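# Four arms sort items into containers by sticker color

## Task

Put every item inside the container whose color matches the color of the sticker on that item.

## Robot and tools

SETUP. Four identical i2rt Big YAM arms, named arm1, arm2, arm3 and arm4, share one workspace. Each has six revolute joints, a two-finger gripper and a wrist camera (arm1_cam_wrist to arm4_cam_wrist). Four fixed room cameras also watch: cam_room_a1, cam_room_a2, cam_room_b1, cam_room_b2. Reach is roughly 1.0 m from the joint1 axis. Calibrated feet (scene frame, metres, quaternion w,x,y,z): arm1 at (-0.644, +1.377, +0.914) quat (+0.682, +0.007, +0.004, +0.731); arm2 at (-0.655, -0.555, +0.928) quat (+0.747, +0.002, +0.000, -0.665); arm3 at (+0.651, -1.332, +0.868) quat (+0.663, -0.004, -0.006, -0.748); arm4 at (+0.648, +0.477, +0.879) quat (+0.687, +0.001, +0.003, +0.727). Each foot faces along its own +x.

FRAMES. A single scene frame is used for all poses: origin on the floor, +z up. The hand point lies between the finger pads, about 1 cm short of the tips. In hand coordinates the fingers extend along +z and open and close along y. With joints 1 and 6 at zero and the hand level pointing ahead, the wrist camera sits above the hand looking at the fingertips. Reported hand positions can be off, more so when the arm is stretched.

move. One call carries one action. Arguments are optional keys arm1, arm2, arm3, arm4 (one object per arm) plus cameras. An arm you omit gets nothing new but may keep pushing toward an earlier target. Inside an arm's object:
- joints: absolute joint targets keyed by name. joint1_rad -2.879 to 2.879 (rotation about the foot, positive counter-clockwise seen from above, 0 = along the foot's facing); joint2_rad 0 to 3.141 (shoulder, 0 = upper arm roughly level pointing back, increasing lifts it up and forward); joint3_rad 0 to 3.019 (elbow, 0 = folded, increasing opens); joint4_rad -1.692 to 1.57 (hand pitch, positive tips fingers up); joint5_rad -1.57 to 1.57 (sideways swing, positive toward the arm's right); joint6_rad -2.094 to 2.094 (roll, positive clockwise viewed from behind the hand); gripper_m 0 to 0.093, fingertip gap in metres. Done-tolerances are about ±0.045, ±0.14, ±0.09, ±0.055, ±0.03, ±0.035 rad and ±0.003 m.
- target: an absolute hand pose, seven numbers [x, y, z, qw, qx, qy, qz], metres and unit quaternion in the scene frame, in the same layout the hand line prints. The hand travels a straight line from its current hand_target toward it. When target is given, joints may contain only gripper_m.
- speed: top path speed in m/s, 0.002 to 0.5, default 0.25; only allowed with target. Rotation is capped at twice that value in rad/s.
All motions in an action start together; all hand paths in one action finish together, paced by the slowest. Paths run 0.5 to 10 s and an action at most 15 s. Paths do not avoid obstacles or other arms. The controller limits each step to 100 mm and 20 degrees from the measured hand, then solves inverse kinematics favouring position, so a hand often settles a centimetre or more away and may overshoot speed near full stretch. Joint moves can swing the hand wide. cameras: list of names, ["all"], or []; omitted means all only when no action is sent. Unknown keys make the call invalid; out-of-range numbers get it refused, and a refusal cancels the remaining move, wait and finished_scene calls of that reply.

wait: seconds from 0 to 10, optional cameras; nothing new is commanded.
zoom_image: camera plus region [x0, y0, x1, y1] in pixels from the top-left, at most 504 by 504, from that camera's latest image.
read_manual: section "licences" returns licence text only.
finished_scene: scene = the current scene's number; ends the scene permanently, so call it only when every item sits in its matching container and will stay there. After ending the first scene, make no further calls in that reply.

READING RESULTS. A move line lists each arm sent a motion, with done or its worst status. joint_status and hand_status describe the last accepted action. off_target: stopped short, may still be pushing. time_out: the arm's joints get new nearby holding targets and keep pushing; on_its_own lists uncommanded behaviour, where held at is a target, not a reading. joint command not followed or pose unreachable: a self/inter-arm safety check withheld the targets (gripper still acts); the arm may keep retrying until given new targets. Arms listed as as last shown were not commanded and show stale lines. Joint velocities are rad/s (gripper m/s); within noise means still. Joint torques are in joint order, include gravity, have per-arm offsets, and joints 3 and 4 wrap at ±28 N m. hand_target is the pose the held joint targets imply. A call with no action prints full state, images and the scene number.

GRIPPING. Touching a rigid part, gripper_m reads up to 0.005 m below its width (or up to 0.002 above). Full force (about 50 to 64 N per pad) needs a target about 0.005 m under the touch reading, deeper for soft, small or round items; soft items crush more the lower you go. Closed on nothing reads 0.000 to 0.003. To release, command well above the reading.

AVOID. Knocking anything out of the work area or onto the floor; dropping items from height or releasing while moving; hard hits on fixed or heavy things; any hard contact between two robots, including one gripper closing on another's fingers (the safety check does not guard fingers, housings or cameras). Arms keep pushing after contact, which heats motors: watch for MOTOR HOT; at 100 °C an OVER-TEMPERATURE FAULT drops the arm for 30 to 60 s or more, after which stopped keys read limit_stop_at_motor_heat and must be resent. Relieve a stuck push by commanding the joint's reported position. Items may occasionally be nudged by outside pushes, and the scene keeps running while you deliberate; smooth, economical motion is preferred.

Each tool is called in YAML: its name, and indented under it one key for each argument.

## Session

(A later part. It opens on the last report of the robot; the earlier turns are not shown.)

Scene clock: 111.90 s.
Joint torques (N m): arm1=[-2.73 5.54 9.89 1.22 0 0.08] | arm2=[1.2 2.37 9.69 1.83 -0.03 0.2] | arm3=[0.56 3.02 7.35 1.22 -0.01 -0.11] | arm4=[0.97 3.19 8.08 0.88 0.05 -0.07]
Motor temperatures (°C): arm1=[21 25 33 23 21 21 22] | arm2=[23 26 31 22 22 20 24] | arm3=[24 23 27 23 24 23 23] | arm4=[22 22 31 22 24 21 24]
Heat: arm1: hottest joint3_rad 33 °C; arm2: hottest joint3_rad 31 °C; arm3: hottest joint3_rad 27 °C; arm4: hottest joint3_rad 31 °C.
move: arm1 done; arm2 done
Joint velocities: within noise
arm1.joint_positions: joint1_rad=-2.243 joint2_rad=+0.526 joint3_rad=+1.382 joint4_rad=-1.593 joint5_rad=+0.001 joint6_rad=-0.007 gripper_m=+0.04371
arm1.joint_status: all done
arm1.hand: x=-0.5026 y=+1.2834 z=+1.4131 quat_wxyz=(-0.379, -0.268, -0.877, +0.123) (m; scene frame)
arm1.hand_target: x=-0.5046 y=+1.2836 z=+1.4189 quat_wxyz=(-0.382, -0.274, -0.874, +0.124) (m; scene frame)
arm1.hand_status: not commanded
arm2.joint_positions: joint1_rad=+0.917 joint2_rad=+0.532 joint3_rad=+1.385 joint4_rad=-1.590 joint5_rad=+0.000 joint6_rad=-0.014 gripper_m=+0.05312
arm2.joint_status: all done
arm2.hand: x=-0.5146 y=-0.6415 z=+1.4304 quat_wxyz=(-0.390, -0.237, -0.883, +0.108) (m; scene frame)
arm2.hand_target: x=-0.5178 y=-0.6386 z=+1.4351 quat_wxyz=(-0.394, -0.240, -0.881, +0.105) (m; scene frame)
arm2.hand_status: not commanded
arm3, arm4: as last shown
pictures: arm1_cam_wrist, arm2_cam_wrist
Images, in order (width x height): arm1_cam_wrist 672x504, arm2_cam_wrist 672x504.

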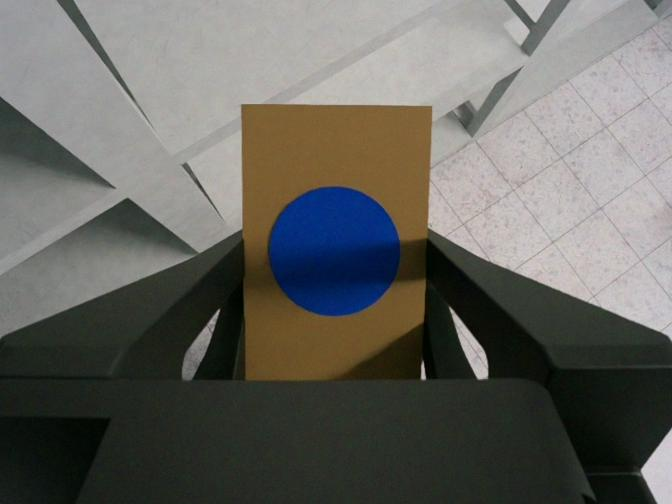

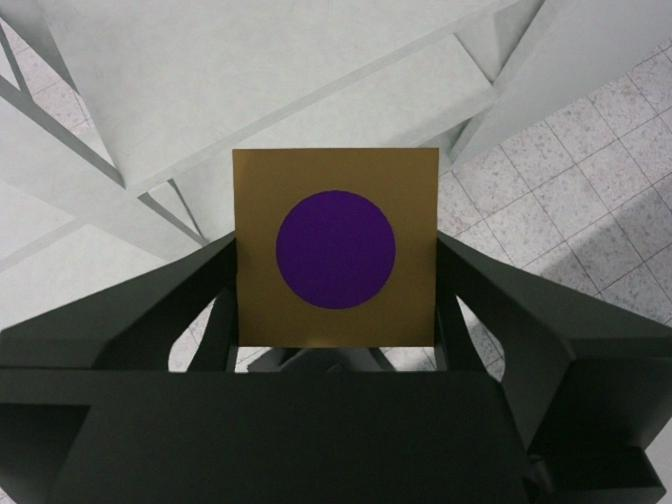

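move:
  arm1: {"target": [-0.38, 1.192, 1.14, 0.2468, 0.2905, 0.9212, -0.0778], "speed": 0.25}
  arm2: {"target": [-0.38, -0.717, 1.14, 0.2497, 0.2540, 0.9319, -0.0681], "speed": 0.25}

move:
  arm1: {"target": [0.0, 0.926, 1.12, 0.2468, 0.2905, 0.9212, -0.0778], "speed": 0.2}
  arm2: {"target": [-0.005, -0.938, 1.12, 0.2497, 0.2540, 0.9319, -0.0681], "speed": 0.2}
  cameras: ["arm1_cam_wrist", "arm2_cam_wrist"]

Scene clock: 123.93 s.
Joint torques (N m): arm1=[-2.2 -2.02 12.45 1.96 -0.02 0.04] | arm2=[1.61 -5.01 11.15 2.65 0.14 0.22] | arm3=[0.44 2.96 7.36 1.21 -0.01 -0.11] | arm4=[1.2 2.96 8.12 0.85 0.09 -0.08]
Motor temperatures (°C): arm1=[21 25 32 23 21 21 22] | arm2=[23 26 30 22 22 20 24] | arm3=[24 23 27 23 24 23 23] | arm4=[22 22 31 22 24 21 24]
Heat: arm1: hottest joint3_rad 32 °C; arm2: hottest joint3_rad 30 °C; arm3: hottest joint3_rad 27 °C; arm4: hottest joint3_rad 31 °C.
move: arm1 off_target; arm2 done
Joint velocities: within noise
arm1.joint_positions: joint1_rad=-2.250 joint2_rad=+0.818 joint3_rad=+0.779 joint4_rad=-1.032 joint5_rad=-0.010 joint6_rad=-0.007 gripper_m=+0.04371
arm1.joint_status: not commanded
arm1.hand: x=-0.3833 y=+1.1983 z=+1.1302 quat_wxyz=(-0.229, -0.287, -0.927, +0.072) (m; scene frame)
arm1.hand_target: x=-0.3802 y=+1.1923 z=+1.1401 quat_wxyz=(-0.247, -0.290, -0.921, +0.078) (m; scene frame)
arm1.hand_status: off_target (0.012 m and 2.3 deg from the pose sent, 0.313 m and 17.0 deg at the start)
arm2.joint_positions: joint1_rad=+0.921 joint2_rad=+0.828 joint3_rad=+0.754 joint4_rad=-0.997 joint5_rad=+0.003 joint6_rad=-0.010 gripper_m=+0.05312
arm2.joint_status: not commanded
arm2.hand: x=-0.3842 y=-0.7173 z=+1.1377 quat_wxyz=(-0.239, -0.252, -0.936, +0.066) (m; scene frame)
arm2.hand_target: x=-0.3800 y=-0.7169 z=+1.1401 quat_wxyz=(-0.250, -0.254, -0.932, +0.068) (m; scene frame)
arm2.hand_status: done (0.005 m and 1.4 deg from the pose sent, 0.329 m and 17.8 deg at the start)
arm3.joint_positions: joint1_rad=-1.982 joint2_rad=+0.535 joint3_rad=+1.397 joint4_rad=-1.593 joint5_rad=+0.001 joint6_rad=+0.006 gripper_m=+0.09307
arm3.joint_status: not commanded
arm3.hand: x=+0.5093 y=-1.2411 z=+1.3725 quat_wxyz=(+0.100, -0.881, +0.245, +0.391) (m; scene frame)
arm3.hand_target: x=+0.5131 y=-1.2413 z=+1.3733 quat_wxyz=(+0.103, -0.881, +0.247, +0.391) (m; scene frame)
arm3.hand_status: not commanded
arm4.joint_positions: joint1_rad=+0.912 joint2_rad=+0.535 joint3_rad=+1.381 joint4_rad=-1.590 joint5_rad=+0.001 joint6_rad=+0.013 gripper_m=+0.09310
arm4.joint_status: not commanded
arm4.hand: x=+0.5134 y=+0.5738 z=+1.3796 quat_wxyz=(-0.115, +0.872, -0.278, -0.386) (m; scene frame)
arm4.hand_target: x=+0.5178 y=+0.5699 z=+1.3866 quat_wxyz=(-0.118, +0.872, -0.270, -0.392) (m; scene frame)
arm4.hand_status: not commanded
pictures: none

Scene clock: 127.03 s.
Joint torques (N m): arm1=[-2.55 -19.72 17.62 0.77 0.1 0.13] | arm2=[1.14 -21.71 17.05 1.16 0.02 0.17] | arm3=[0.62 2.96 7.34 1.17 0 -0.11] | arm4=[1.26 3.19 7.88 0.76 0.07 -0.09]
Motor temperatures (°C): arm1=[21 25 33 23 21 21 22] | arm2=[23 26 31 22 22 20 24] | arm3=[24 23 27 23 24 23 23] | arm4=[22 22 31 22 24 21 24]
Heat: arm1: hottest joint3_rad 33 °C; arm2: hottest joint3_rad 31 °C; arm3: hottest joint3_rad 27 °C; arm4: hottest joint3_rad 31 °C.
move: arm1 off_target; arm2 off_target
Joint velocities: within noise
arm1.joint_positions: joint1_rad=-2.250 joint2_rad=+2.097 joint3_rad=+2.049 joint4_rad=-1.040 joint5_rad=-0.010 joint6_rad=-0.007 gripper_m=+0.04371
arm1.joint_status: not commanded
arm1.hand: x=-0.0116 y=+0.9376 z=+1.0888 quat_wxyz=(-0.221, -0.287, -0.929, +0.069) (m; scene frame)
arm1.hand_target: x=-0.0017 y=+0.9273 z=+1.1200 quat_wxyz=(-0.247, -0.290, -0.921, +0.078) (m; scene frame)
arm1.hand_status: off_target (0.035 m and 3.2 deg from the pose sent, 0.470 m and 2.3 deg at the start)
arm2.joint_positions: joint1_rad=+0.921 joint2_rad=+2.001 joint3_rad=+1.862 joint4_rad=-0.941 joint5_rad=+0.003 joint6_rad=-0.010 gripper_m=+0.05312
arm2.joint_status: not commanded
arm2.hand: x=-0.0217 y=-0.9312 z=+1.1026 quat_wxyz=(-0.234, -0.252, -0.937, +0.065) (m; scene frame)
arm2.hand_target: x=-0.0062 y=-0.9371 z=+1.1202 quat_wxyz=(-0.251, -0.254, -0.932, +0.068) (m; scene frame)
arm2.hand_status: off_target (0.025 m and 1.9 deg from the pose sent, 0.439 m and 1.4 deg at the start)
arm3, arm4: as last shown
pictures: arm1_cam_wrist, arm2_cam_wrist
Images, in order (width x height): arm1_cam_wrist 672x504, arm2_cam_wrist 672x504.

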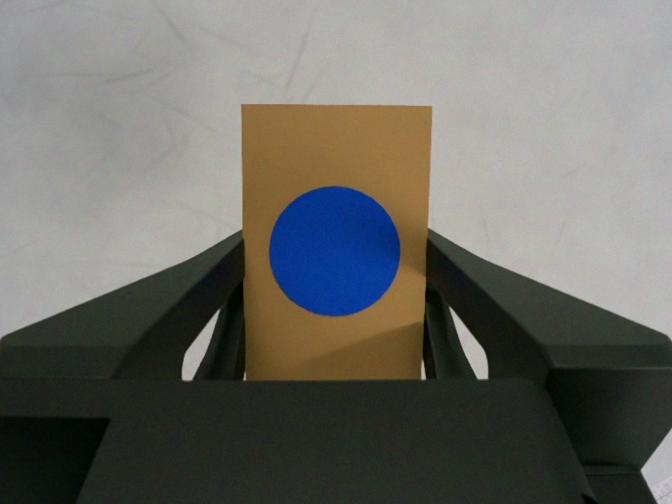

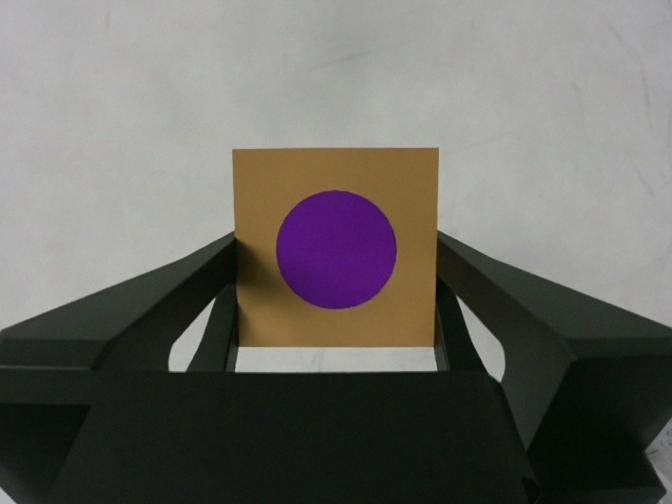

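move:
  arm1: {"target": [0.0, 0.927, 1.066, 0.2468, 0.2905, 0.9212, -0.0778], "speed": 0.12}
  arm2: {"target": [-0.005, -0.938, 1.062, 0.2497, 0.2540, 0.9319, -0.0681], "speed": 0.12}

move:
  arm1: {"target": [0.0, 0.927, 1.054, 0.2468, 0.2905, 0.9212, -0.0778], "speed": 0.05}
  arm2: {"target": [-0.005, -0.938, 1.052, 0.2497, 0.2540, 0.9319, -0.0681], "speed": 0.05}
  cameras: ["arm1_cam_wrist", "arm2_cam_wrist", "cam_room_b2", "cam_room_b1"]

Scene clock: 135.90 s.
Joint torques (N m): arm1=[-2.37 -20.13 11.97 1.94 0.1 0.1] | arm2=[1.14 -21.95 10.62 2.73 0.02 0.17] | arm3=[0.5 2.84 7.36 1.17 -0.01 -0.11] | arm4=[1.55 3.25 8.12 0.87 0.1 -0.06]
Motor temperatures (°C): arm1=[21 26 33 23 21 21 22] | arm2=[23 26 32 22 22 20 24] | arm3=[24 23 27 23 24 23 23] | arm4=[22 22 32 22 24 21 24]
Heat: arm1: hottest joint3_rad 33 °C; arm2: hottest joint3_rad 32 °C; arm3: hottest joint3_rad 27 °C; arm4: hottest joint3_rad 32 °C.
move: arm1 done; arm2 off_target
Joint velocities: within noise
arm1.joint_positions: joint1_rad=-2.250 joint2_rad=+2.112 joint3_rad=+2.000 joint4_rad=-0.941 joint5_rad=-0.008 joint6_rad=-0.006 gripper_m=+0.04371
arm1.joint_status: not commanded
arm1.hand: x=-0.0040 y=+0.9318 z=+1.0647 quat_wxyz=(-0.237, -0.287, -0.925, +0.075) (m; scene frame)
arm1.hand_target: x=+0.0000 y=+0.9272 z=+1.0661 quat_wxyz=(-0.247, -0.290, -0.921, +0.078) (m; scene frame)
arm1.hand_status: done (0.006 m and 1.3 deg from the pose sent, 0.028 m and 3.2 deg at the start)
arm2.joint_positions: joint1_rad=+0.921 joint2_rad=+2.030 joint3_rad=+1.834 joint4_rad=-0.844 joint5_rad=+0.003 joint6_rad=-0.010 gripper_m=+0.05312
arm2.joint_status: not commanded
arm2.hand: x=-0.0095 y=-0.9383 z=+1.0793 quat_wxyz=(-0.252, -0.251, -0.932, +0.070) (m; scene frame)
arm2.hand_target: x=-0.0055 y=-0.9377 z=+1.0622 quat_wxyz=(-0.250, -0.254, -0.932, +0.068) (m; scene frame)
arm2.hand_status: off_target (0.018 m and 0.5 deg from the pose sent, 0.044 m and 1.9 deg at the start)
arm3, arm4: as last shown
pictures: none

Scene clock: 136.87 s.
Joint torques (N m): arm1=[-2.02 -19.02 11.71 2.09 0.11 0.11] | arm2=[1.08 -21.42 10.37 2.7 0.02 0.17] | arm3=[0.5 2.96 7.38 1.18 -0.01 -0.11] | arm4=[0.91 2.73 7.97 0.76 0.06 -0.05]
Motor temperatures (°C): arm1=[21 26 33 23 21 21 22] | arm2=[23 26 32 22 22 20 24] | arm3=[24 23 27 23 24 23 23] | arm4=[22 22 32 22 24 21 24]
Heat: arm1: hottest joint3_rad 33 °C; arm2: hottest joint3_rad 32 °C; arm3: hottest joint3_rad 27 °C; arm4: hottest joint3_rad 32 °C.
move: arm1 done; arm2 off_target
Joint velocities: within noise
arm1.joint_positions: joint1_rad=-2.250 joint2_rad=+2.112 joint3_rad=+1.979 joint4_rad=-0.913 joint5_rad=-0.008 joint6_rad=-0.006 gripper_m=+0.04371
arm1.joint_status: not commanded
arm1.hand: x=-0.0035 y=+0.9315 z=+1.0579 quat_wxyz=(-0.241, -0.286, -0.924, +0.076) (m; scene frame)
arm1.hand_target: x=-0.0001 y=+0.9272 z=+1.0540 quat_wxyz=(-0.247, -0.290, -0.921, +0.078) (m; scene frame)
arm1.hand_status: done (0.007 m and 0.9 deg from the pose sent, 0.012 m and 1.3 deg at the start)
arm2.joint_positions: joint1_rad=+0.921 joint2_rad=+2.030 joint3_rad=+1.820 joint4_rad=-0.820 joint5_rad=+0.003 joint6_rad=-0.010 gripper_m=+0.05312
arm2.joint_status: not commanded
arm2.hand: x=-0.0085 y=-0.9389 z=+1.0756 quat_wxyz=(-0.257, -0.250, -0.931, +0.071) (m; scene frame)
arm2.hand_target: x=-0.0057 y=-0.9375 z=+1.0523 quat_wxyz=(-0.250, -0.254, -0.932, +0.068) (m; scene frame)
arm2.hand_status: off_target (0.024 m and 1.0 deg from the pose sent, 0.028 m and 0.5 deg at the start)
arm3, arm4: as last shown
pictures: arm1_cam_wrist, arm2_cam_wrist, cam_room_b1, cam_room_b2
Images, in order (width x height): arm1_cam_wrist 672x504, arm2_cam_wrist 672x504, cam_room_b1 672x504, cam_room_b2 672x504.

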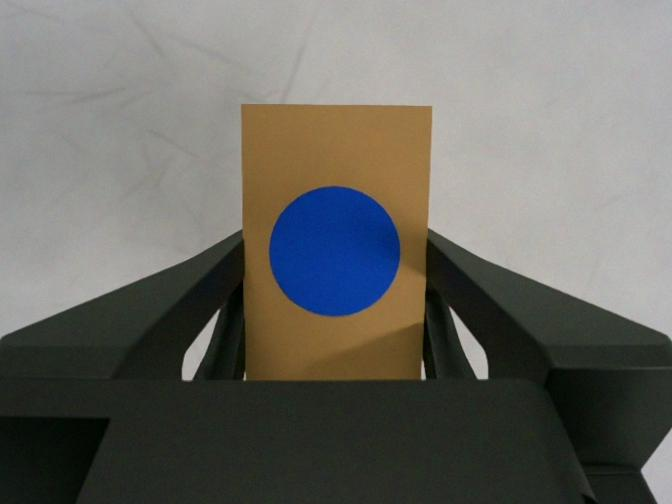

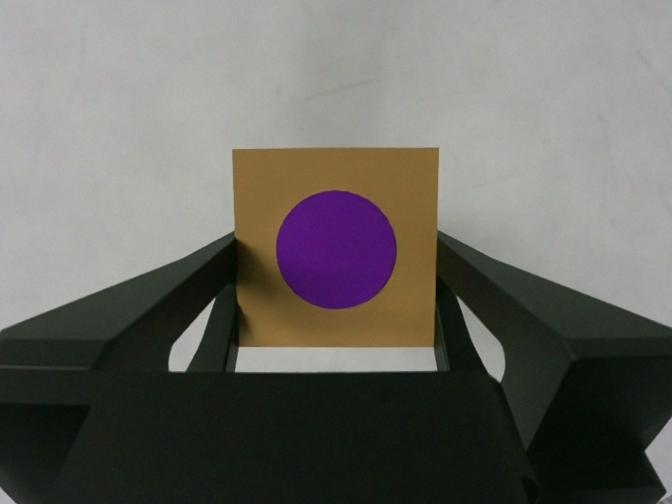

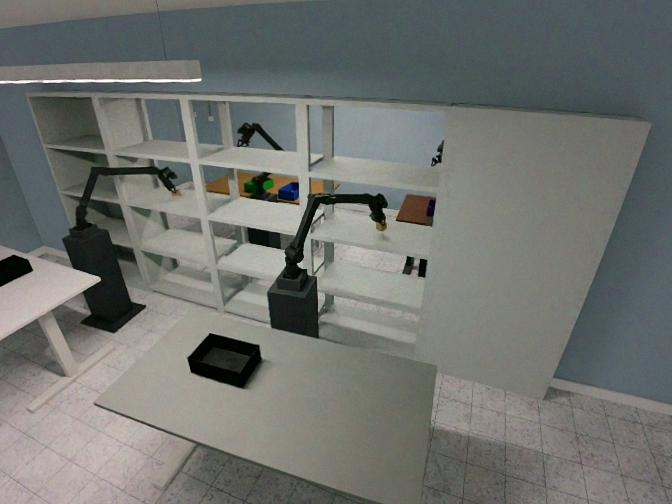

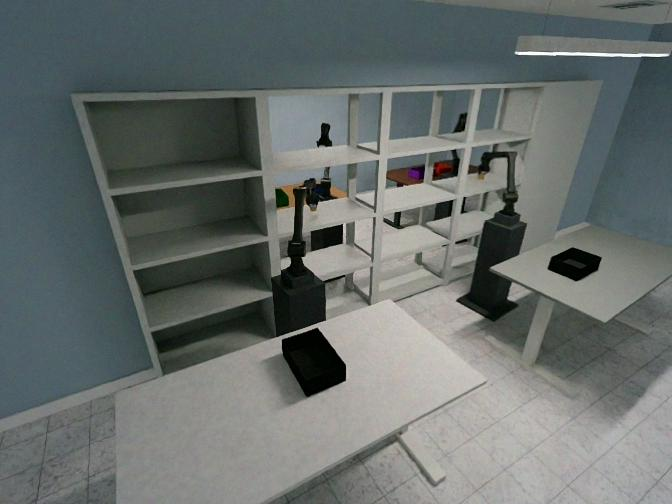

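move:
  arm1: {"target": [0.0, 0.927, 1.034, 0.2468, 0.2905, 0.9212, -0.0778], "speed": 0.06}
  arm2: {"target": [-0.005, -0.938, 1.034, 0.2497, 0.2540, 0.9319, -0.0681], "speed": 0.06}

move:
  arm1: {"target": [0.0, 0.927, 1.022, 0.2468, 0.2905, 0.9212, -0.0778], "speed": 0.05}
  arm2: {"target": [-0.005, -0.938, 1.025, 0.2497, 0.2540, 0.9319, -0.0681], "speed": 0.05}
  cameras: ["arm1_cam_wrist", "arm2_cam_wrist"]

Scene clock: 143.20 s.
Joint torques (N m): arm1=[-2.2 -19.14 11.54 1.92 0.06 0.12] | arm2=[1.14 -21.54 10.37 2.7 0.02 0.16] | arm3=[0.38 3.02 7.35 1.21 -0.01 -0.11] | arm4=[1.38 3.31 8.02 0.92 0.06 -0.1]
Motor temperatures (°C): arm1=[21 26 34 23 21 21 22] | arm2=[23 26 32 22 22 20 24] | arm3=[24 23 27 23 24 23 23] | arm4=[22 22 32 22 24 21 24]
Heat: arm1: hottest joint3_rad 34 °C; arm2: hottest joint3_rad 32 °C; arm3: hottest joint3_rad 27 °C; arm4: hottest joint3_rad 32 °C.
move: arm1 done; arm2 off_target
Joint velocities: within noise
arm1.joint_positions: joint1_rad=-2.250 joint2_rad=+2.122 joint3_rad=+1.944 joint4_rad=-0.867 joint5_rad=-0.008 joint6_rad=-0.006 gripper_m=+0.04371
arm1.joint_status: not commanded
arm1.hand: x=-0.0035 y=+0.9313 z=+1.0379 quat_wxyz=(-0.241, -0.286, -0.924, +0.076) (m; scene frame)
arm1.hand_target: x=+0.0000 y=+0.9272 z=+1.0342 quat_wxyz=(-0.247, -0.290, -0.921, +0.078) (m; scene frame)
arm1.hand_status: done (0.007 m and 0.9 deg from the pose sent, 0.025 m and 0.9 deg at the start)
arm2.joint_positions: joint1_rad=+0.921 joint2_rad=+2.045 joint3_rad=+1.793 joint4_rad=-0.780 joint5_rad=+0.003 joint6_rad=-0.010 gripper_m=+0.05312
arm2.joint_status: not commanded
arm2.hand: x=-0.0080 y=-0.9391 z=+1.0563 quat_wxyz=(-0.256, -0.250, -0.931, +0.071) (m; scene frame)
arm2.hand_target: x=-0.0056 y=-0.9376 z=+1.0342 quat_wxyz=(-0.250, -0.254, -0.932, +0.068) (m; scene frame)
arm2.hand_status: off_target (0.023 m and 0.9 deg from the pose sent, 0.042 m and 1.0 deg at the start)
arm3, arm4: as last shown
pictures: none

Scene clock: 144.17 s.
Joint torques (N m): arm1=[-1.9 -19.66 11.47 1.91 0.07 0.1] | arm2=[1.03 -21.25 10.18 2.71 0.02 0.16] | arm3=[0.44 2.96 7.34 1.22 -0.02 -0.11] | arm4=[0.91 3.31 7.95 0.73 0.06 -0.07]
Motor temperatures (°C): arm1=[21 26 34 23 21 21 22] | arm2=[23 26 32 22 22 20 24] | arm3=[24 23 27 23 24 23 23] | arm4=[22 22 32 22 24 21 24]
Heat: arm1: hottest joint3_rad 34 °C; arm2: hottest joint3_rad 32 °C; arm3: hottest joint3_rad 27 °C; arm4: hottest joint3_rad 32 °C.
move: arm1 done; arm2 off_target
Joint velocities: within noise
arm1.joint_positions: joint1_rad=-2.250 joint2_rad=+2.128 joint3_rad=+1.926 joint4_rad=-0.841 joint5_rad=-0.008 joint6_rad=-0.006 gripper_m=+0.04371
arm1.joint_status: not commanded
arm1.hand: x=-0.0032 y=+0.9310 z=+1.0279 quat_wxyz=(-0.242, -0.286, -0.924, +0.076) (m; scene frame)
arm1.hand_target: x=+0.0000 y=+0.9272 z=+1.0222 quat_wxyz=(-0.247, -0.290, -0.921, +0.078) (m; scene frame)
arm1.hand_status: done (0.008 m and 0.8 deg from the pose sent, 0.017 m and 0.9 deg at the start)
arm2.joint_positions: joint1_rad=+0.921 joint2_rad=+2.050 joint3_rad=+1.782 joint4_rad=-0.760 joint5_rad=+0.003 joint6_rad=-0.010 gripper_m=+0.05312
arm2.joint_status: not commanded
arm2.hand: x=-0.0074 y=-0.9394 z=+1.0498 quat_wxyz=(-0.258, -0.250, -0.930, +0.072) (m; scene frame)
arm2.hand_target: x=-0.0057 y=-0.9375 z=+1.0253 quat_wxyz=(-0.250, -0.254, -0.932, +0.068) (m; scene frame)
arm2.hand_status: off_target (0.025 m and 1.1 deg from the pose sent, 0.031 m and 0.9 deg at the start)
arm3, arm4: as last shown
pictures: arm1_cam_wrist, arm2_cam_wrist
Images, in order (width x height): arm1_cam_wrist 672x504, arm2_cam_wrist 672x504.

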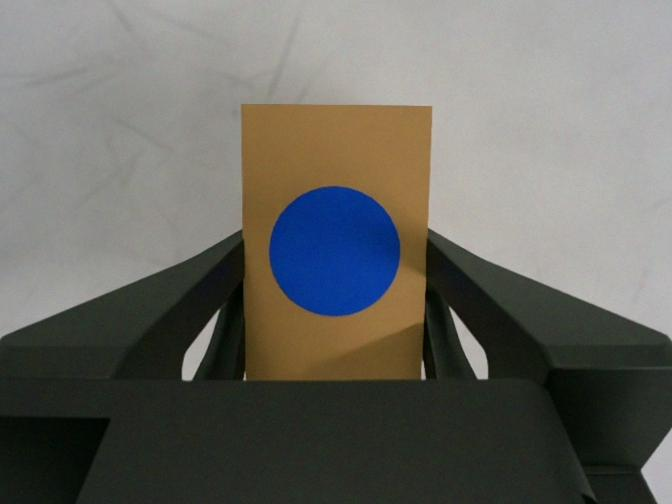

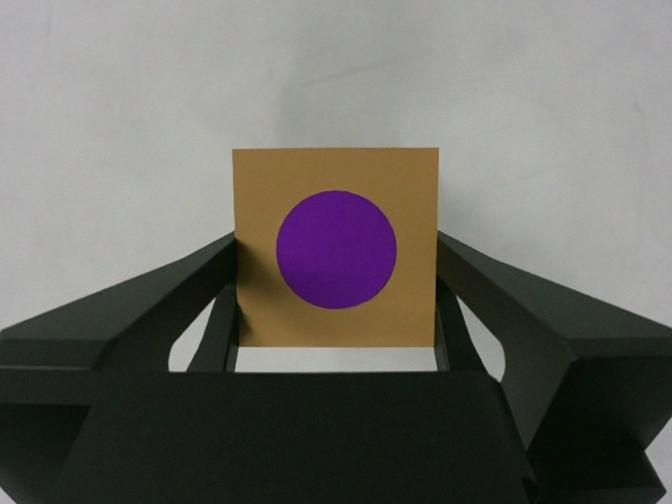

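move:
  arm1: {"target": [0.0, 0.927, 1.014, 0.2468, 0.2905, 0.9212, -0.0778], "speed": 0.05}
  arm2: {"target": [-0.005, -0.938, 1.015, 0.2497, 0.2540, 0.9319, -0.0681], "speed": 0.05}

move:
  arm1: {"target": [0.0, 0.927, 1.007, 0.2468, 0.2905, 0.9212, -0.0778], "speed": 0.05}
  arm2: {"target": [-0.005, -0.938, 1.006, 0.2497, 0.2540, 0.9319, -0.0681], "speed": 0.05}
  cameras: ["arm1_cam_wrist", "arm2_cam_wrist"]

Scene clock: 152.40 s.
Joint torques (N m): arm1=[-2.14 -19.02 11.23 1.91 0.03 0.13] | arm2=[1.03 -20.89 9.74 2.7 0.02 0.16] | arm3=[0.5 2.78 7.34 1.21 -0.01 -0.11] | arm4=[0.97 3.14 7.95 0.88 0.08 -0.09]
Motor temperatures (°C): arm1=[21 26 34 23 21 21 22] | arm2=[23 26 32 22 22 20 24] | arm3=[24 23 27 23 24 23 23] | arm4=[22 22 32 22 24 21 24]
Heat: arm1: hottest joint3_rad 34 °C; arm2: hottest joint3_rad 32 °C; arm3: hottest joint3_rad 27 °C; arm4: hottest joint3_rad 32 °C.
move: arm1 off_target; arm2 off_target
Joint velocities: within noise
arm1.joint_positions: joint1_rad=-2.250 joint2_rad=+2.130 joint3_rad=+1.916 joint4_rad=-0.823 joint5_rad=-0.008 joint6_rad=-0.006 gripper_m=+0.04371
arm1.joint_status: not commanded
arm1.hand: x=-0.0025 y=+0.9304 z=+1.0238 quat_wxyz=(-0.245, -0.286, -0.923, +0.077) (m; scene frame)
arm1.hand_target: x=-0.0002 y=+0.9272 z=+1.0140 quat_wxyz=(-0.247, -0.290, -0.921, +0.078) (m; scene frame)
arm1.hand_status: off_target (0.011 m and 0.6 deg from the pose sent, 0.015 m and 0.8 deg at the start)
arm2.joint_positions: joint1_rad=+0.921 joint2_rad=+2.051 joint3_rad=+1.772 joint4_rad=-0.738 joint5_rad=+0.003 joint6_rad=-0.010 gripper_m=+0.05312
arm2.joint_status: not commanded
arm2.hand: x=-0.0060 y=-0.9402 z=+1.0471 quat_wxyz=(-0.263, -0.250, -0.929, +0.073) (m; scene frame)
arm2.hand_target: x=-0.0061 y=-0.9373 z=+1.0155 quat_wxyz=(-0.250, -0.254, -0.932, +0.068) (m; scene frame)
arm2.hand_status: off_target (0.032 m and 1.8 deg from the pose sent, 0.035 m and 1.1 deg at the start)
arm3, arm4: as last shown
pictures: none

Scene clock: 153.37 s.
Joint torques (N m): arm1=[-2.26 -18.02 10.61 2.09 0.07 0.14] | arm2=[1.2 -20.37 9.21 2.66 0.02 0.15] | arm3=[0.38 2.9 7.34 1.2 -0.01 -0.11] | arm4=[0.85 2.96 7.9 1.02 0.05 -0.07]
Motor temperatures (°C): arm1=[21 26 34 23 21 21 22] | arm2=[23 26 32 22 22 20 24] | arm3=[24 23 27 23 24 23 23] | arm4=[22 22 32 22 24 21 24]
Heat: arm1: hottest joint3_rad 34 °C; arm2: hottest joint3_rad 32 °C; arm3: hottest joint3_rad 27 °C; arm4: hottest joint3_rad 32 °C.
move: arm1 off_target; arm2 off_target
Joint velocities: within noise
arm1.joint_positions: joint1_rad=-2.250 joint2_rad=+2.130 joint3_rad=+1.912 joint4_rad=-0.808 joint5_rad=-0.008 joint6_rad=-0.006 gripper_m=+0.04371
arm1.joint_status: not commanded
arm1.hand: x=-0.0010 y=+0.9293 z=+1.0234 quat_wxyz=(-0.250, -0.286, -0.922, +0.079) (m; scene frame)
arm1.hand_target: x=-0.0003 y=+0.9273 z=+1.0072 quat_wxyz=(-0.247, -0.290, -0.921, +0.078) (m; scene frame)
arm1.hand_status: off_target (0.017 m and 0.7 deg from the pose sent, 0.017 m and 0.6 deg at the start)
arm2.joint_positions: joint1_rad=+0.921 joint2_rad=+2.051 joint3_rad=+1.766 joint4_rad=-0.718 joint5_rad=+0.003 joint6_rad=-0.010 gripper_m=+0.05312
arm2.joint_status: not commanded
arm2.hand: x=-0.0040 y=-0.9414 z=+1.0466 quat_wxyz=(-0.270, -0.249, -0.927, +0.075) (m; scene frame)
arm2.hand_target: x=-0.0066 y=-0.9370 z=+1.0069 quat_wxyz=(-0.249, -0.254, -0.932, +0.068) (m; scene frame)
arm2.hand_status: off_target (0.041 m and 2.6 deg from the pose sent, 0.041 m and 1.8 deg at the start)
arm3, arm4: as last shown
pictures: arm1_cam_wrist, arm2_cam_wrist
Images, in order (width x height): arm1_cam_wrist 672x504, arm2_cam_wrist 672x504.

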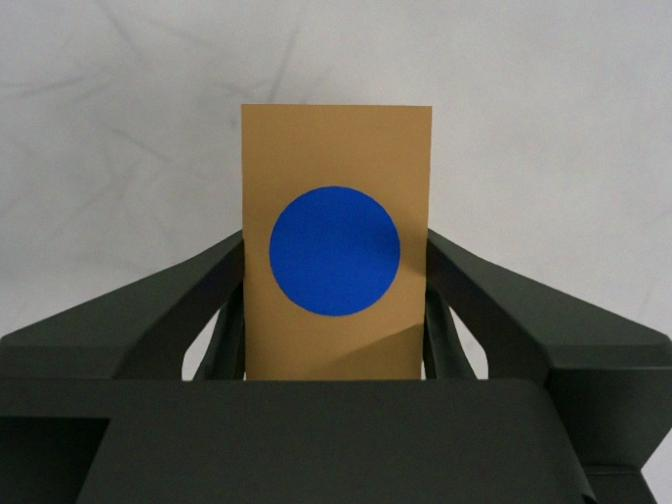

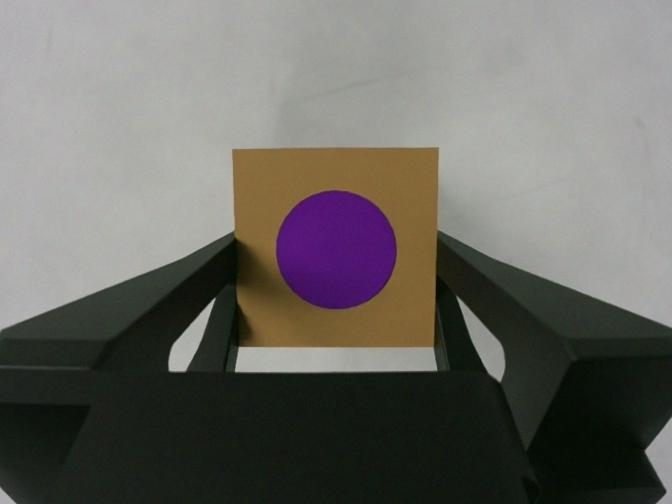

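move:
  arm1: {"target": [0.0, 0.927, 1.013, 0.2468, 0.2905, 0.9212, -0.0778], "speed": 0.05}
  arm2: {"target": [-0.005, -0.938, 1.018, 0.2497, 0.2540, 0.9319, -0.0681], "speed": 0.05}
  cameras: ["cam_room_a1", "cam_room_b1", "cam_room_b2"]

zoom_image:
  camera: "cam_room_a1"
  region: [300, 150, 420, 250]

zoom_image:
  camera: "cam_room_b1"
  region: [320, 180, 440, 270]

zoom_image:
  camera: "cam_room_b2"
  region: [270, 160, 370, 240]

Scene clock: 165.00 s.
Joint torques (N m): arm1=[-1.73 -18.96 11.52 1.57 0.1 0.12] | arm2=[1.08 -20.89 10.81 1.59 0.02 0.16] | arm3=[0.44 2.9 7.38 1.18 -0.01 -0.11] | arm4=[1.49 2.96 8.03 0.91 0.08 -0.06]
Motor temperatures (°C): arm1=[21 27 34 23 21 21 22] | arm2=[23 27 31 22 22 20 24] | arm3=[24 23 27 23 24 23 23] | arm4=[22 22 32 22 24 21 24]
Heat: arm1: hottest joint3_rad 34 °C; arm2: hottest joint3_rad 31 °C; arm3: hottest joint3_rad 27 °C; arm4: hottest joint3_rad 32 °C.
move: arm1 off_target; arm2 off_target
Joint velocities: within noise
arm1.joint_positions: joint1_rad=-2.250 joint2_rad=+2.130 joint3_rad=+1.912 joint4_rad=-0.808 joint5_rad=-0.008 joint6_rad=-0.006 gripper_m=+0.04371
arm1.joint_status: not commanded
arm1.hand: x=-0.0010 y=+0.9293 z=+1.0234 quat_wxyz=(-0.250, -0.286, -0.922, +0.079) (m; scene frame)
arm1.hand_target: x=-0.0001 y=+0.9272 z=+1.0131 quat_wxyz=(-0.247, -0.290, -0.921, +0.078) (m; scene frame)
arm1.hand_status: off_target (0.011 m and 0.7 deg from the pose sent, 0.011 m and 0.7 deg at the start)
arm2.joint_positions: joint1_rad=+0.921 joint2_rad=+2.051 joint3_rad=+1.765 joint4_rad=-0.717 joint5_rad=+0.003 joint6_rad=-0.010 gripper_m=+0.05312
arm2.joint_status: not commanded
arm2.hand: x=-0.0041 y=-0.9413 z=+1.0463 quat_wxyz=(-0.270, -0.249, -0.927, +0.075) (m; scene frame)
arm2.hand_target: x=-0.0058 y=-0.9375 z=+1.0184 quat_wxyz=(-0.250, -0.254, -0.932, +0.068) (m; scene frame)
arm2.hand_status: off_target (0.028 m and 2.6 deg from the pose sent, 0.029 m and 2.6 deg at the start)
arm3.joint_positions: joint1_rad=-1.982 joint2_rad=+0.535 joint3_rad=+1.397 joint4_rad=-1.593 joint5_rad=+0.001 joint6_rad=+0.006 gripper_m=+0.09307
arm3.joint_status: not commanded
arm3.hand: x=+0.5093 y=-1.2411 z=+1.3725 quat_wxyz=(+0.100, -0.881, +0.245, +0.391) (m; scene frame)
arm3.hand_target: x=+0.5131 y=-1.2413 z=+1.3733 quat_wxyz=(+0.103, -0.881, +0.247, +0.391) (m; scene frame)
arm3.hand_status: not commanded
arm4.joint_positions: joint1_rad=+0.912 joint2_rad=+0.535 joint3_rad=+1.381 joint4_rad=-1.590 joint5_rad=+0.001 joint6_rad=+0.013 gripper_m=+0.09310
arm4.joint_status: not commanded
arm4.hand: x=+0.5134 y=+0.5738 z=+1.3796 quat_wxyz=(-0.115, +0.872, -0.278, -0.386) (m; scene frame)
arm4.hand_target: x=+0.5178 y=+0.5699 z=+1.3866 quat_wxyz=(-0.118, +0.872, -0.270, -0.392) (m; scene frame)
arm4.hand_status: not commanded
pictures: cam_room_a1, cam_room_b1, cam_room_b2
Images, in order (width x height): cam_room_a1 672x504, cam_room_b1 672x504, cam_room_b2 672x504.

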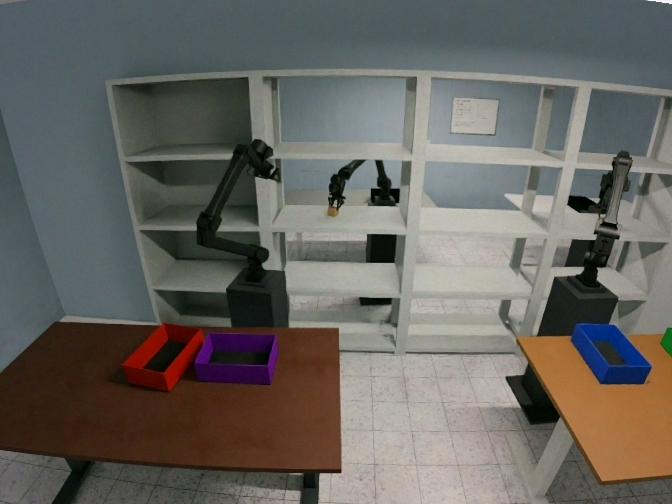

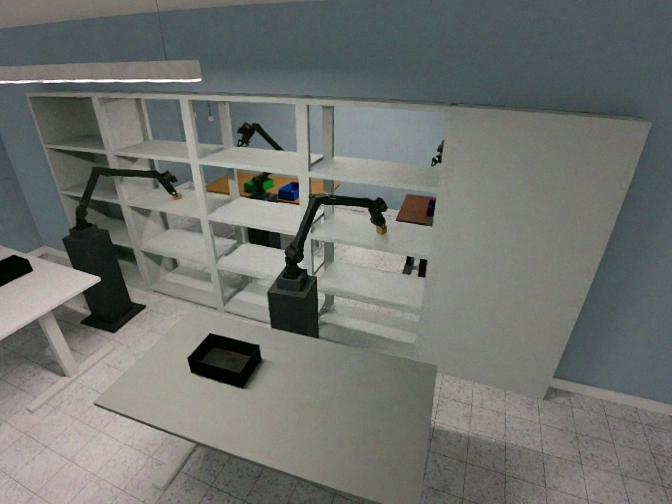

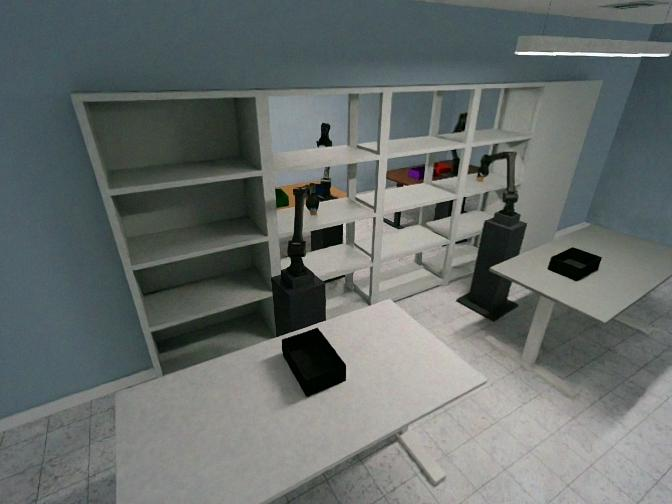

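Scaled by 4.200.

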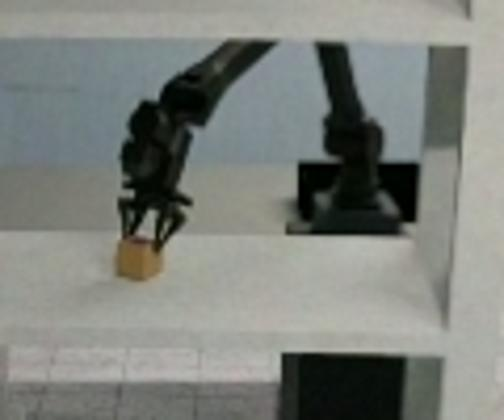

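Scaled by 4.200.

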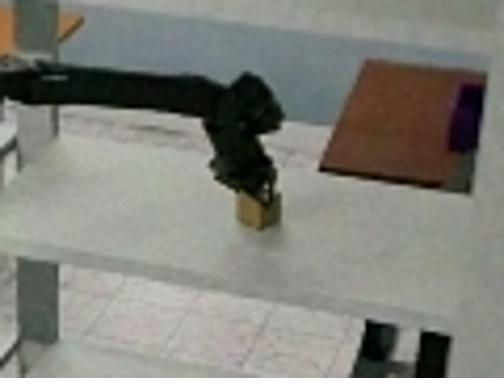

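Scaled by 5.040.

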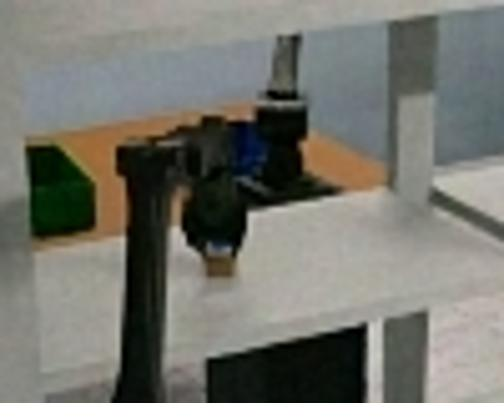

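move:
  arm1: {"joints": {"gripper_m": 0.058}}
  arm2: {"joints": {"gripper_m": 0.068}}
  cameras: ["arm1_cam_wrist", "arm2_cam_wrist"]

Scene clock: 167.87 s.
Joint torques (N m): arm1=[-1.73 -19.14 11.56 1.55 0.12 0.1] | arm2=[1.08 -21.13 10.77 1.59 0.02 0.16] | arm3=[0.56 3.02 7.38 1.18 -0.01 -0.11] | arm4=[1.38 2.55 8.01 0.96 0.07 -0.09]
Motor temperatures (°C): arm1=[21 27 35 23 21 21 22] | arm2=[23 27 31 22 22 20 24] | arm3=[24 23 27 23 24 23 23] | arm4=[22 22 32 22 24 21 24]
Heat: arm1: hottest joint3_rad 35 °C; arm2: hottest joint3_rad 31 °C; arm3: hottest joint3_rad 27 °C; arm4: hottest joint3_rad 32 °C.
move: arm1 done; arm2 done
Joint velocities: within noise
arm1.joint_positions: joint1_rad=-2.250 joint2_rad=+2.131 joint3_rad=+1.912 joint4_rad=-0.808 joint5_rad=-0.008 joint6_rad=-0.005 gripper_m=+0.05796
arm1.joint_status: all done
arm1.hand: x=-0.0010 y=+0.9293 z=+1.0228 quat_wxyz=(-0.250, -0.286, -0.922, +0.079) (m; scene frame)
arm1.hand_target: x=-0.0001 y=+0.9272 z=+1.0130 quat_wxyz=(-0.247, -0.290, -0.921, +0.078) (m; scene frame)
arm1.hand_status: not commanded
arm2.joint_positions: joint1_rad=+0.921 joint2_rad=+2.053 joint3_rad=+1.765 joint4_rad=-0.717 joint5_rad=+0.003 joint6_rad=-0.010 gripper_m=+0.06793
arm2.joint_status: all done
arm2.hand: x=-0.0041 y=-0.9413 z=+1.0446 quat_wxyz=(-0.269, -0.250, -0.927, +0.075) (m; scene frame)
arm2.hand_target: x=-0.0058 y=-0.9375 z=+1.0183 quat_wxyz=(-0.250, -0.254, -0.932, +0.068) (m; scene frame)
arm2.hand_status: not commanded
arm3, arm4: as last shown
pictures: arm1_cam_wrist, arm2_cam_wrist
Images, in order (width x height): arm1_cam_wrist 672x504, arm2_cam_wrist 672x504.

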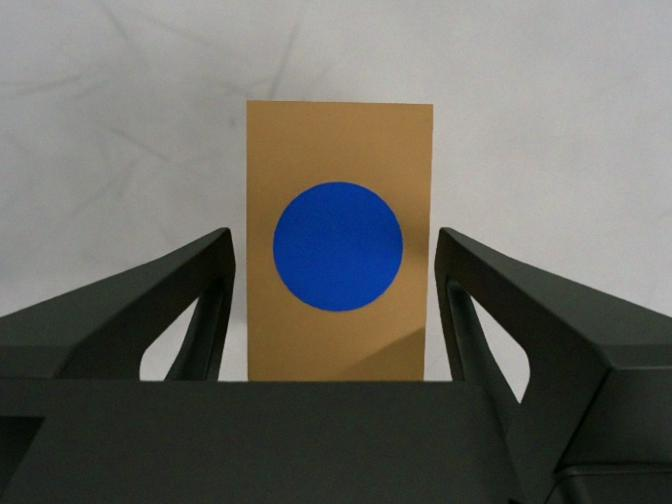

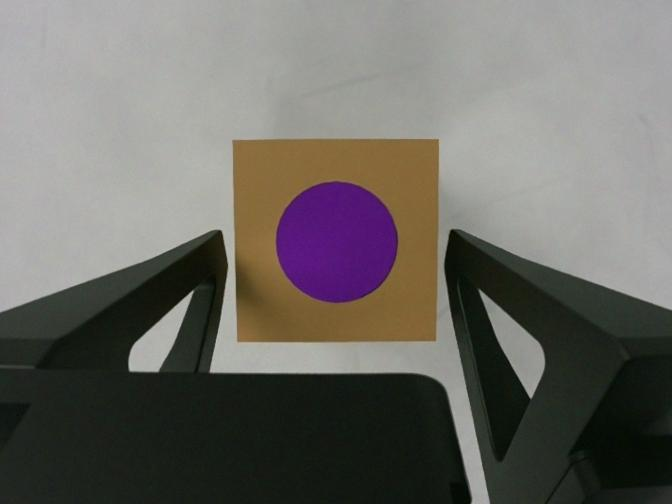

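move:
  arm1: {"target": [-0.045, 0.958, 1.11, 0.2468, 0.2905, 0.9212, -0.0778], "speed": 0.2}
  arm2: {"target": [-0.055, -0.909, 1.12, 0.2497, 0.2540, 0.9319, -0.0681], "speed": 0.2}
  arm3: {"target": [0.38, -1.169, 1.15, 0.0672, -0.9328, 0.2509, 0.2499], "speed": 0.3, "joints": {"gripper_m": 0.08}}
  arm4: {"target": [0.38, 0.663, 1.15, 0.0767, -0.9225, 0.2864, 0.2472], "speed": 0.3, "joints": {"gripper_m": 0.072}}
  cameras: ["arm1_cam_wrist", "arm2_cam_wrist"]

Scene clock: 193.97 s.
Joint torques (N m): arm1=[-2.26 -19.9 11.33 0.8 0.05 0.12] | arm2=[1.08 -21.95 10.14 1.17 0.02 0.17] | arm3=[1.96 -4.6 9.47 1.61 0.13 -0.12] | arm4=[1.26 -4.95 9.66 1.4 0.19 -0.07]
Motor temperatures (°C): arm1=[21 28 35 23 21 21 22] | arm2=[23 27 31 22 22 20 23] | arm3=[24 23 27 23 24 23 23] | arm4=[22 22 32 22 24 21 24]
Heat: arm1: hottest joint3_rad 35 °C; arm2: hottest joint3_rad 31 °C; arm3: hottest joint3_rad 27 °C; arm4: hottest joint3_rad 32 °C.
move: arm1 done; arm2 done; arm3 done; arm4 off_target
Joint velocities: within noise
arm1.joint_positions: joint1_rad=-2.250 joint2_rad=+1.953 joint3_rad=+1.832 joint4_rad=-0.916 joint5_rad=-0.008 joint6_rad=-0.005 gripper_m=+0.05796
arm1.joint_status: not commanded
arm1.hand: x=-0.0409 y=+0.9579 z=+1.1009 quat_wxyz=(-0.245, -0.286, -0.923, +0.077) (m; scene frame)
arm1.hand_target: x=-0.0449 y=+0.9581 z=+1.1100 quat_wxyz=(-0.247, -0.291, -0.921, +0.078) (m; scene frame)
arm1.hand_status: done (0.010 m and 0.5 deg from the pose sent, 0.102 m and 0.6 deg at the start)
arm2.joint_positions: joint1_rad=+0.921 joint2_rad=+1.868 joint3_rad=+1.704 joint4_rad=-0.857 joint5_rad=+0.003 joint6_rad=-0.010 gripper_m=+0.06793
arm2.joint_status: not commanded
arm2.hand: x=-0.0496 y=-0.9148 z=+1.1268 quat_wxyz=(-0.261, -0.250, -0.929, +0.073) (m; scene frame)
arm2.hand_target: x=-0.0549 y=-0.9090 z=+1.1200 quat_wxyz=(-0.250, -0.254, -0.932, +0.068) (m; scene frame)
arm2.hand_status: done (0.010 m and 1.5 deg from the pose sent, 0.096 m and 2.5 deg at the start)
arm3.joint_positions: joint1_rad=-1.982 joint2_rad=+0.815 joint3_rad=+0.932 joint4_rad=-1.179 joint5_rad=+0.009 joint6_rad=+0.005 gripper_m=+0.08007
arm3.joint_status: all done
arm3.hand: x=+0.3829 y=-1.1681 z=+1.1456 quat_wxyz=(+0.063, -0.934, +0.259, +0.239) (m; scene frame)
arm3.hand_target: x=+0.3801 y=-1.1691 z=+1.1501 quat_wxyz=(+0.067, -0.933, +0.251, +0.250) (m; scene frame)
arm3.hand_status: done (0.005 m and 1.6 deg from the pose sent, 0.267 m and 17.7 deg at the start)
arm4.joint_positions: joint1_rad=+0.912 joint2_rad=+0.855 joint3_rad=+0.905 joint4_rad=-1.135 joint5_rad=+0.004 joint6_rad=+0.013 gripper_m=+0.07211
arm4.joint_status: all done
arm4.hand: x=+0.3844 y=+0.6615 z=+1.1405 quat_wxyz=(-0.069, +0.924, -0.295, -0.231) (m; scene frame)
arm4.hand_target: x=+0.3802 y=+0.6629 z=+1.1499 quat_wxyz=(-0.077, +0.923, -0.287, -0.247) (m; scene frame)
arm4.hand_status: off_target (0.011 m and 2.2 deg from the pose sent, 0.280 m and 17.5 deg at the start)
pictures: arm1_cam_wrist, arm2_cam_wrist
Images, in order (width x height): arm1_cam_wrist 672x504, arm2_cam_wrist 672x504.

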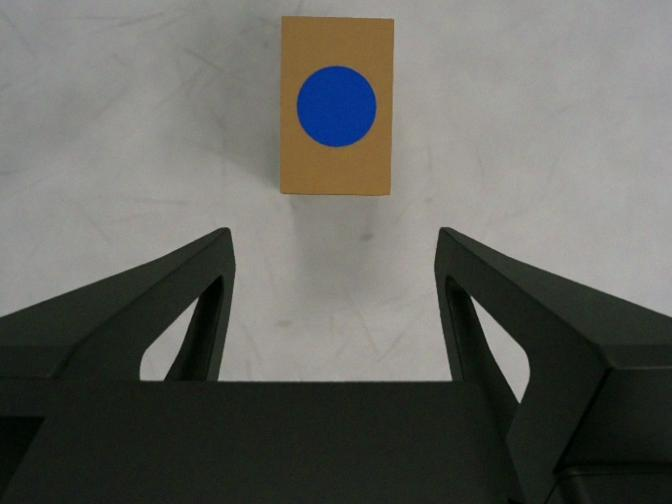

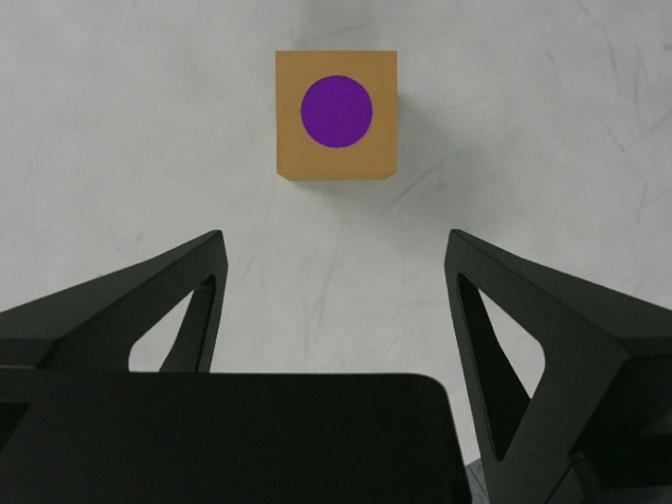

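move:
  arm1: {"target": [-0.38, 1.192, 1.15, 0.2468, 0.2905, 0.9212, -0.0778], "speed": 0.25}
  arm2: {"target": [-0.38, -0.717, 1.15, 0.2497, 0.2540, 0.9319, -0.0681], "speed": 0.25}
  arm3: {"target": [0.01, -0.948, 1.135, 0.0672, -0.9328, 0.2509, 0.2499], "speed": 0.22}
  arm4: {"target": [0.01, 0.921, 1.135, 0.0767, -0.9225, 0.2864, 0.2472], "speed": 0.22}
  cameras: ["arm3_cam_wrist", "arm4_cam_wrist"]

Scene clock: 202.73 s.
Joint torques (N m): arm1=[-3.08 -0.44 11.58 0.81 -0.03 0.04] | arm2=[1.49 -4.19 10.37 1.25 0.16 0.22] | arm3=[1.38 -23.3 14.17 0.61 -0.07 -0.12] | arm4=[0.67 -23.36 12.79 0.59 0.03 -0.08]
Motor temperatures (°C): arm1=[21 28 35 23 21 21 22] | arm2=[23 27 31 22 22 20 23] | arm3=[24 23 28 23 24 23 23] | arm4=[22 22 33 22 24 21 24]
Heat: arm1: hottest joint3_rad 35 °C; arm2: hottest joint3_rad 31 °C; arm3: hottest joint3_rad 28 °C; arm4: hottest joint3_rad 33 °C.
move: arm1 done; arm2 off_target; arm3 off_target; arm4 off_target
Joint velocities: within noise
arm1.joint_positions: joint1_rad=-2.251 joint2_rad=+0.804 joint3_rad=+0.814 joint4_rad=-1.027 joint5_rad=-0.010 joint6_rad=-0.005 gripper_m=+0.05796
arm1.joint_status: not commanded
arm1.hand: x=-0.3769 y=+1.1939 z=+1.1524 quat_wxyz=(-0.254, -0.286, -0.921, +0.079) (m; scene frame)
arm1.hand_target: x=-0.3800 y=+1.1920 z=+1.1501 quat_wxyz=(-0.247, -0.291, -0.921, +0.078) (m; scene frame)
arm1.hand_status: done (0.004 m and 1.0 deg from the pose sent, 0.415 m and 0.5 deg at the start)
arm2.joint_positions: joint1_rad=+0.921 joint2_rad=+0.817 joint3_rad=+0.790 joint4_rad=-0.988 joint5_rad=+0.004 joint6_rad=-0.009 gripper_m=+0.06793
arm2.joint_status: not commanded
arm2.hand: x=-0.3763 y=-0.7222 z=+1.1602 quat_wxyz=(-0.264, -0.250, -0.929, +0.074) (m; scene frame)
arm2.hand_target: x=-0.3800 y=-0.7171 z=+1.1502 quat_wxyz=(-0.250, -0.254, -0.932, +0.068) (m; scene frame)
arm2.hand_status: off_target (0.012 m and 1.9 deg from the pose sent, 0.386 m and 1.6 deg at the start)
arm3.joint_positions: joint1_rad=-1.982 joint2_rad=+1.982 joint3_rad=+2.031 joint4_rad=-1.131 joint5_rad=+0.009 joint6_rad=-0.004 gripper_m=+0.08007
arm3.joint_status: not commanded
arm3.hand: x=+0.0193 y=-0.9547 z=+1.1121 quat_wxyz=(+0.062, -0.937, +0.255, +0.230) (m; scene frame)
arm3.hand_target: x=+0.0111 y=-0.9487 z=+1.1351 quat_wxyz=(+0.068, -0.933, +0.251, +0.250) (m; scene frame)
arm3.hand_status: off_target (0.026 m and 2.4 deg from the pose sent, 0.433 m and 1.6 deg at the start)
arm4.joint_positions: joint1_rad=+0.912 joint2_rad=+2.087 joint3_rad=+2.179 joint4_rad=-1.162 joint5_rad=+0.004 joint6_rad=+0.009 gripper_m=+0.07211
arm4.joint_status: not commanded
arm4.hand: x=+0.0172 y=+0.9136 z=+1.1249 quat_wxyz=(-0.072, +0.923, -0.293, -0.239) (m; scene frame)
arm4.hand_target: x=+0.0106 y=+0.9206 z=+1.1348 quat_wxyz=(-0.077, +0.922, -0.286, -0.248) (m; scene frame)
arm4.hand_status: off_target (0.014 m and 1.3 deg from the pose sent, 0.455 m and 2.2 deg at the start)
pictures: arm3_cam_wrist, arm4_cam_wrist
Images, in order (width x height): arm3_cam_wrist 672x504, arm4_cam_wrist 672x504.

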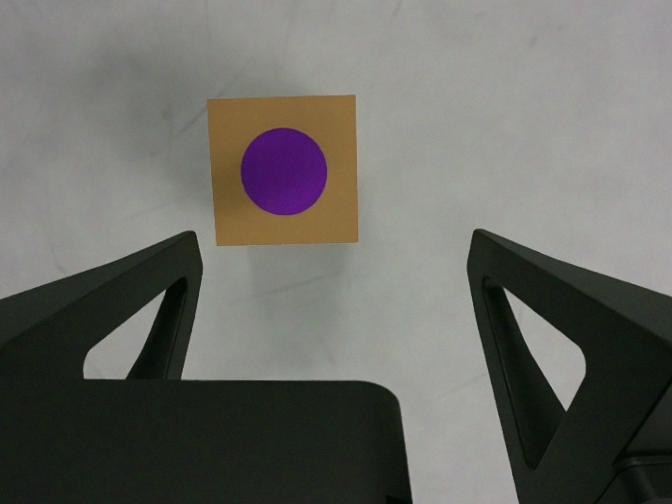

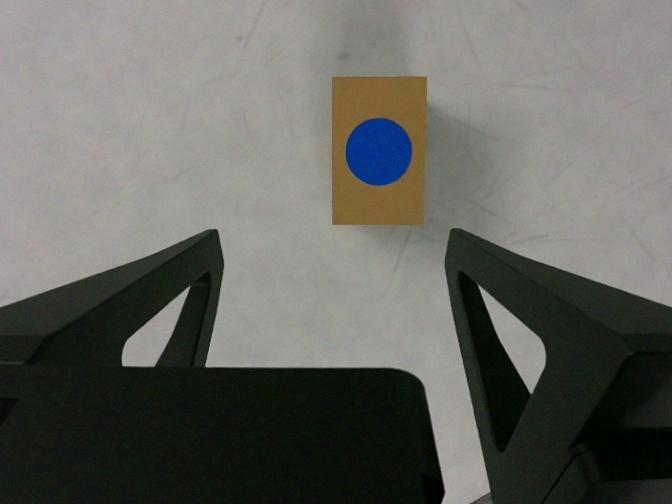

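move:
  arm3: {"target": [-0.0165, -0.954, 1.103, 0.0672, -0.9328, 0.2509, 0.2499], "speed": 0.15}
  arm4: {"target": [-0.002, 0.954, 1.072, 0.0767, -0.9225, 0.2864, 0.2472], "speed": 0.15}
  cameras: ["arm3_cam_wrist", "arm4_cam_wrist"]

Scene clock: 220.53 s.
Joint torques (N m): arm1=[-2.84 -1.2 11.56 0.91 -0.05 -0.01] | arm2=[1.55 -4.13 10.33 1.28 0.16 0.2] | arm3=[2.32 -24.06 14.05 1.44 0.12 0.02] | arm4=[0.79 -25.23 12.05 1.2 -0.08 -0.07]
Motor temperatures (°C): arm1=[21 26 34 23 21 21 22] | arm2=[23 27 31 22 22 20 23] | arm3=[24 25 31 23 24 23 23] | arm4=[22 22 35 22 24 21 24]
Heat: arm1: hottest joint3_rad 34 °C; arm2: hottest joint3_rad 31 °C; arm3: hottest joint3_rad 31 °C; arm4: hottest joint3_rad 35 °C.
move: arm3 off_target; arm4 off_target
Joint velocities: within noise
arm1, arm2: as last shown
arm3.joint_positions: joint1_rad=-1.968 joint2_rad=+2.040 joint3_rad=+2.042 joint4_rad=-1.104 joint5_rad=+0.016 joint6_rad=+0.003 gripper_m=+0.08007
arm3.joint_status: not commanded
arm3.hand: x=+0.0027 y=-0.9558 z=+1.0791 quat_wxyz=(+0.060, -0.940, +0.254, +0.221) (m; scene frame)
arm3.hand_target: x=-0.0149 y=-0.9551 z=+1.1034 quat_wxyz=(+0.067, -0.933, +0.251, +0.250) (m; scene frame)
arm3.hand_status: off_target (0.031 m and 3.6 deg from the pose sent, 0.037 m and 2.4 deg at the start)
arm4.joint_positions: joint1_rad=+0.882 joint2_rad=+2.187 joint3_rad=+2.179 joint4_rad=-1.088 joint5_rad=-0.007 joint6_rad=-0.016 gripper_m=+0.07211
arm4.joint_status: not commanded
arm4.hand: x=+0.0097 y=+0.9450 z=+1.0571 quat_wxyz=(-0.069, +0.926, -0.295, -0.226) (m; scene frame)
arm4.hand_target: x=-0.0010 y=+0.9534 z=+1.0722 quat_wxyz=(-0.077, +0.922, -0.286, -0.247) (m; scene frame)
arm4.hand_status: off_target (0.021 m and 2.8 deg from the pose sent, 0.069 m and 1.3 deg at the start)
pictures: arm3_cam_wrist, arm4_cam_wrist
Images, in order (width x height): arm3_cam_wrist 672x504, arm4_cam_wrist 672x504.

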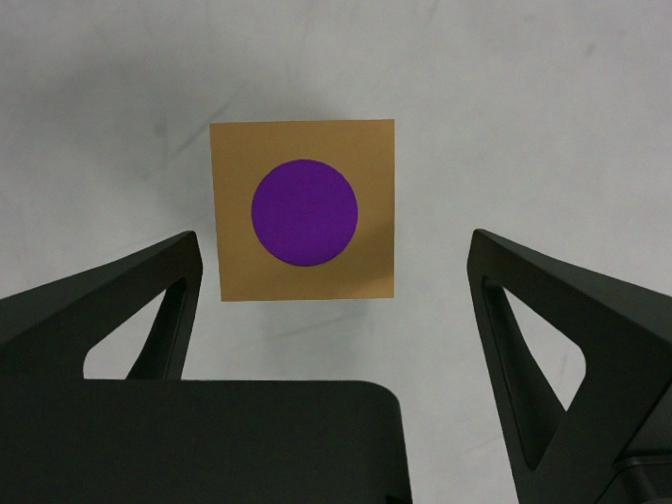

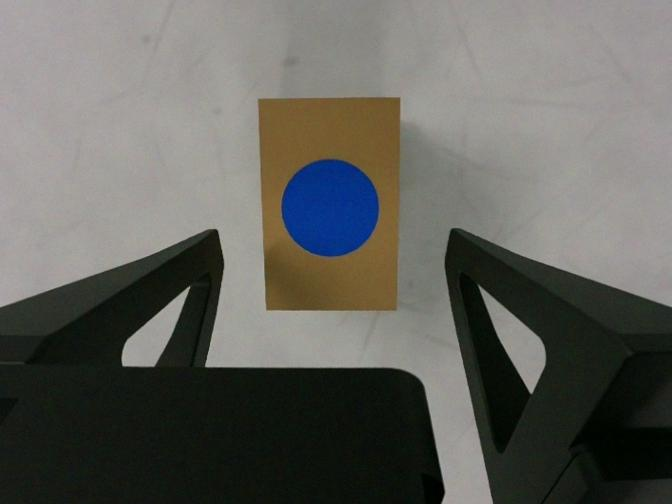

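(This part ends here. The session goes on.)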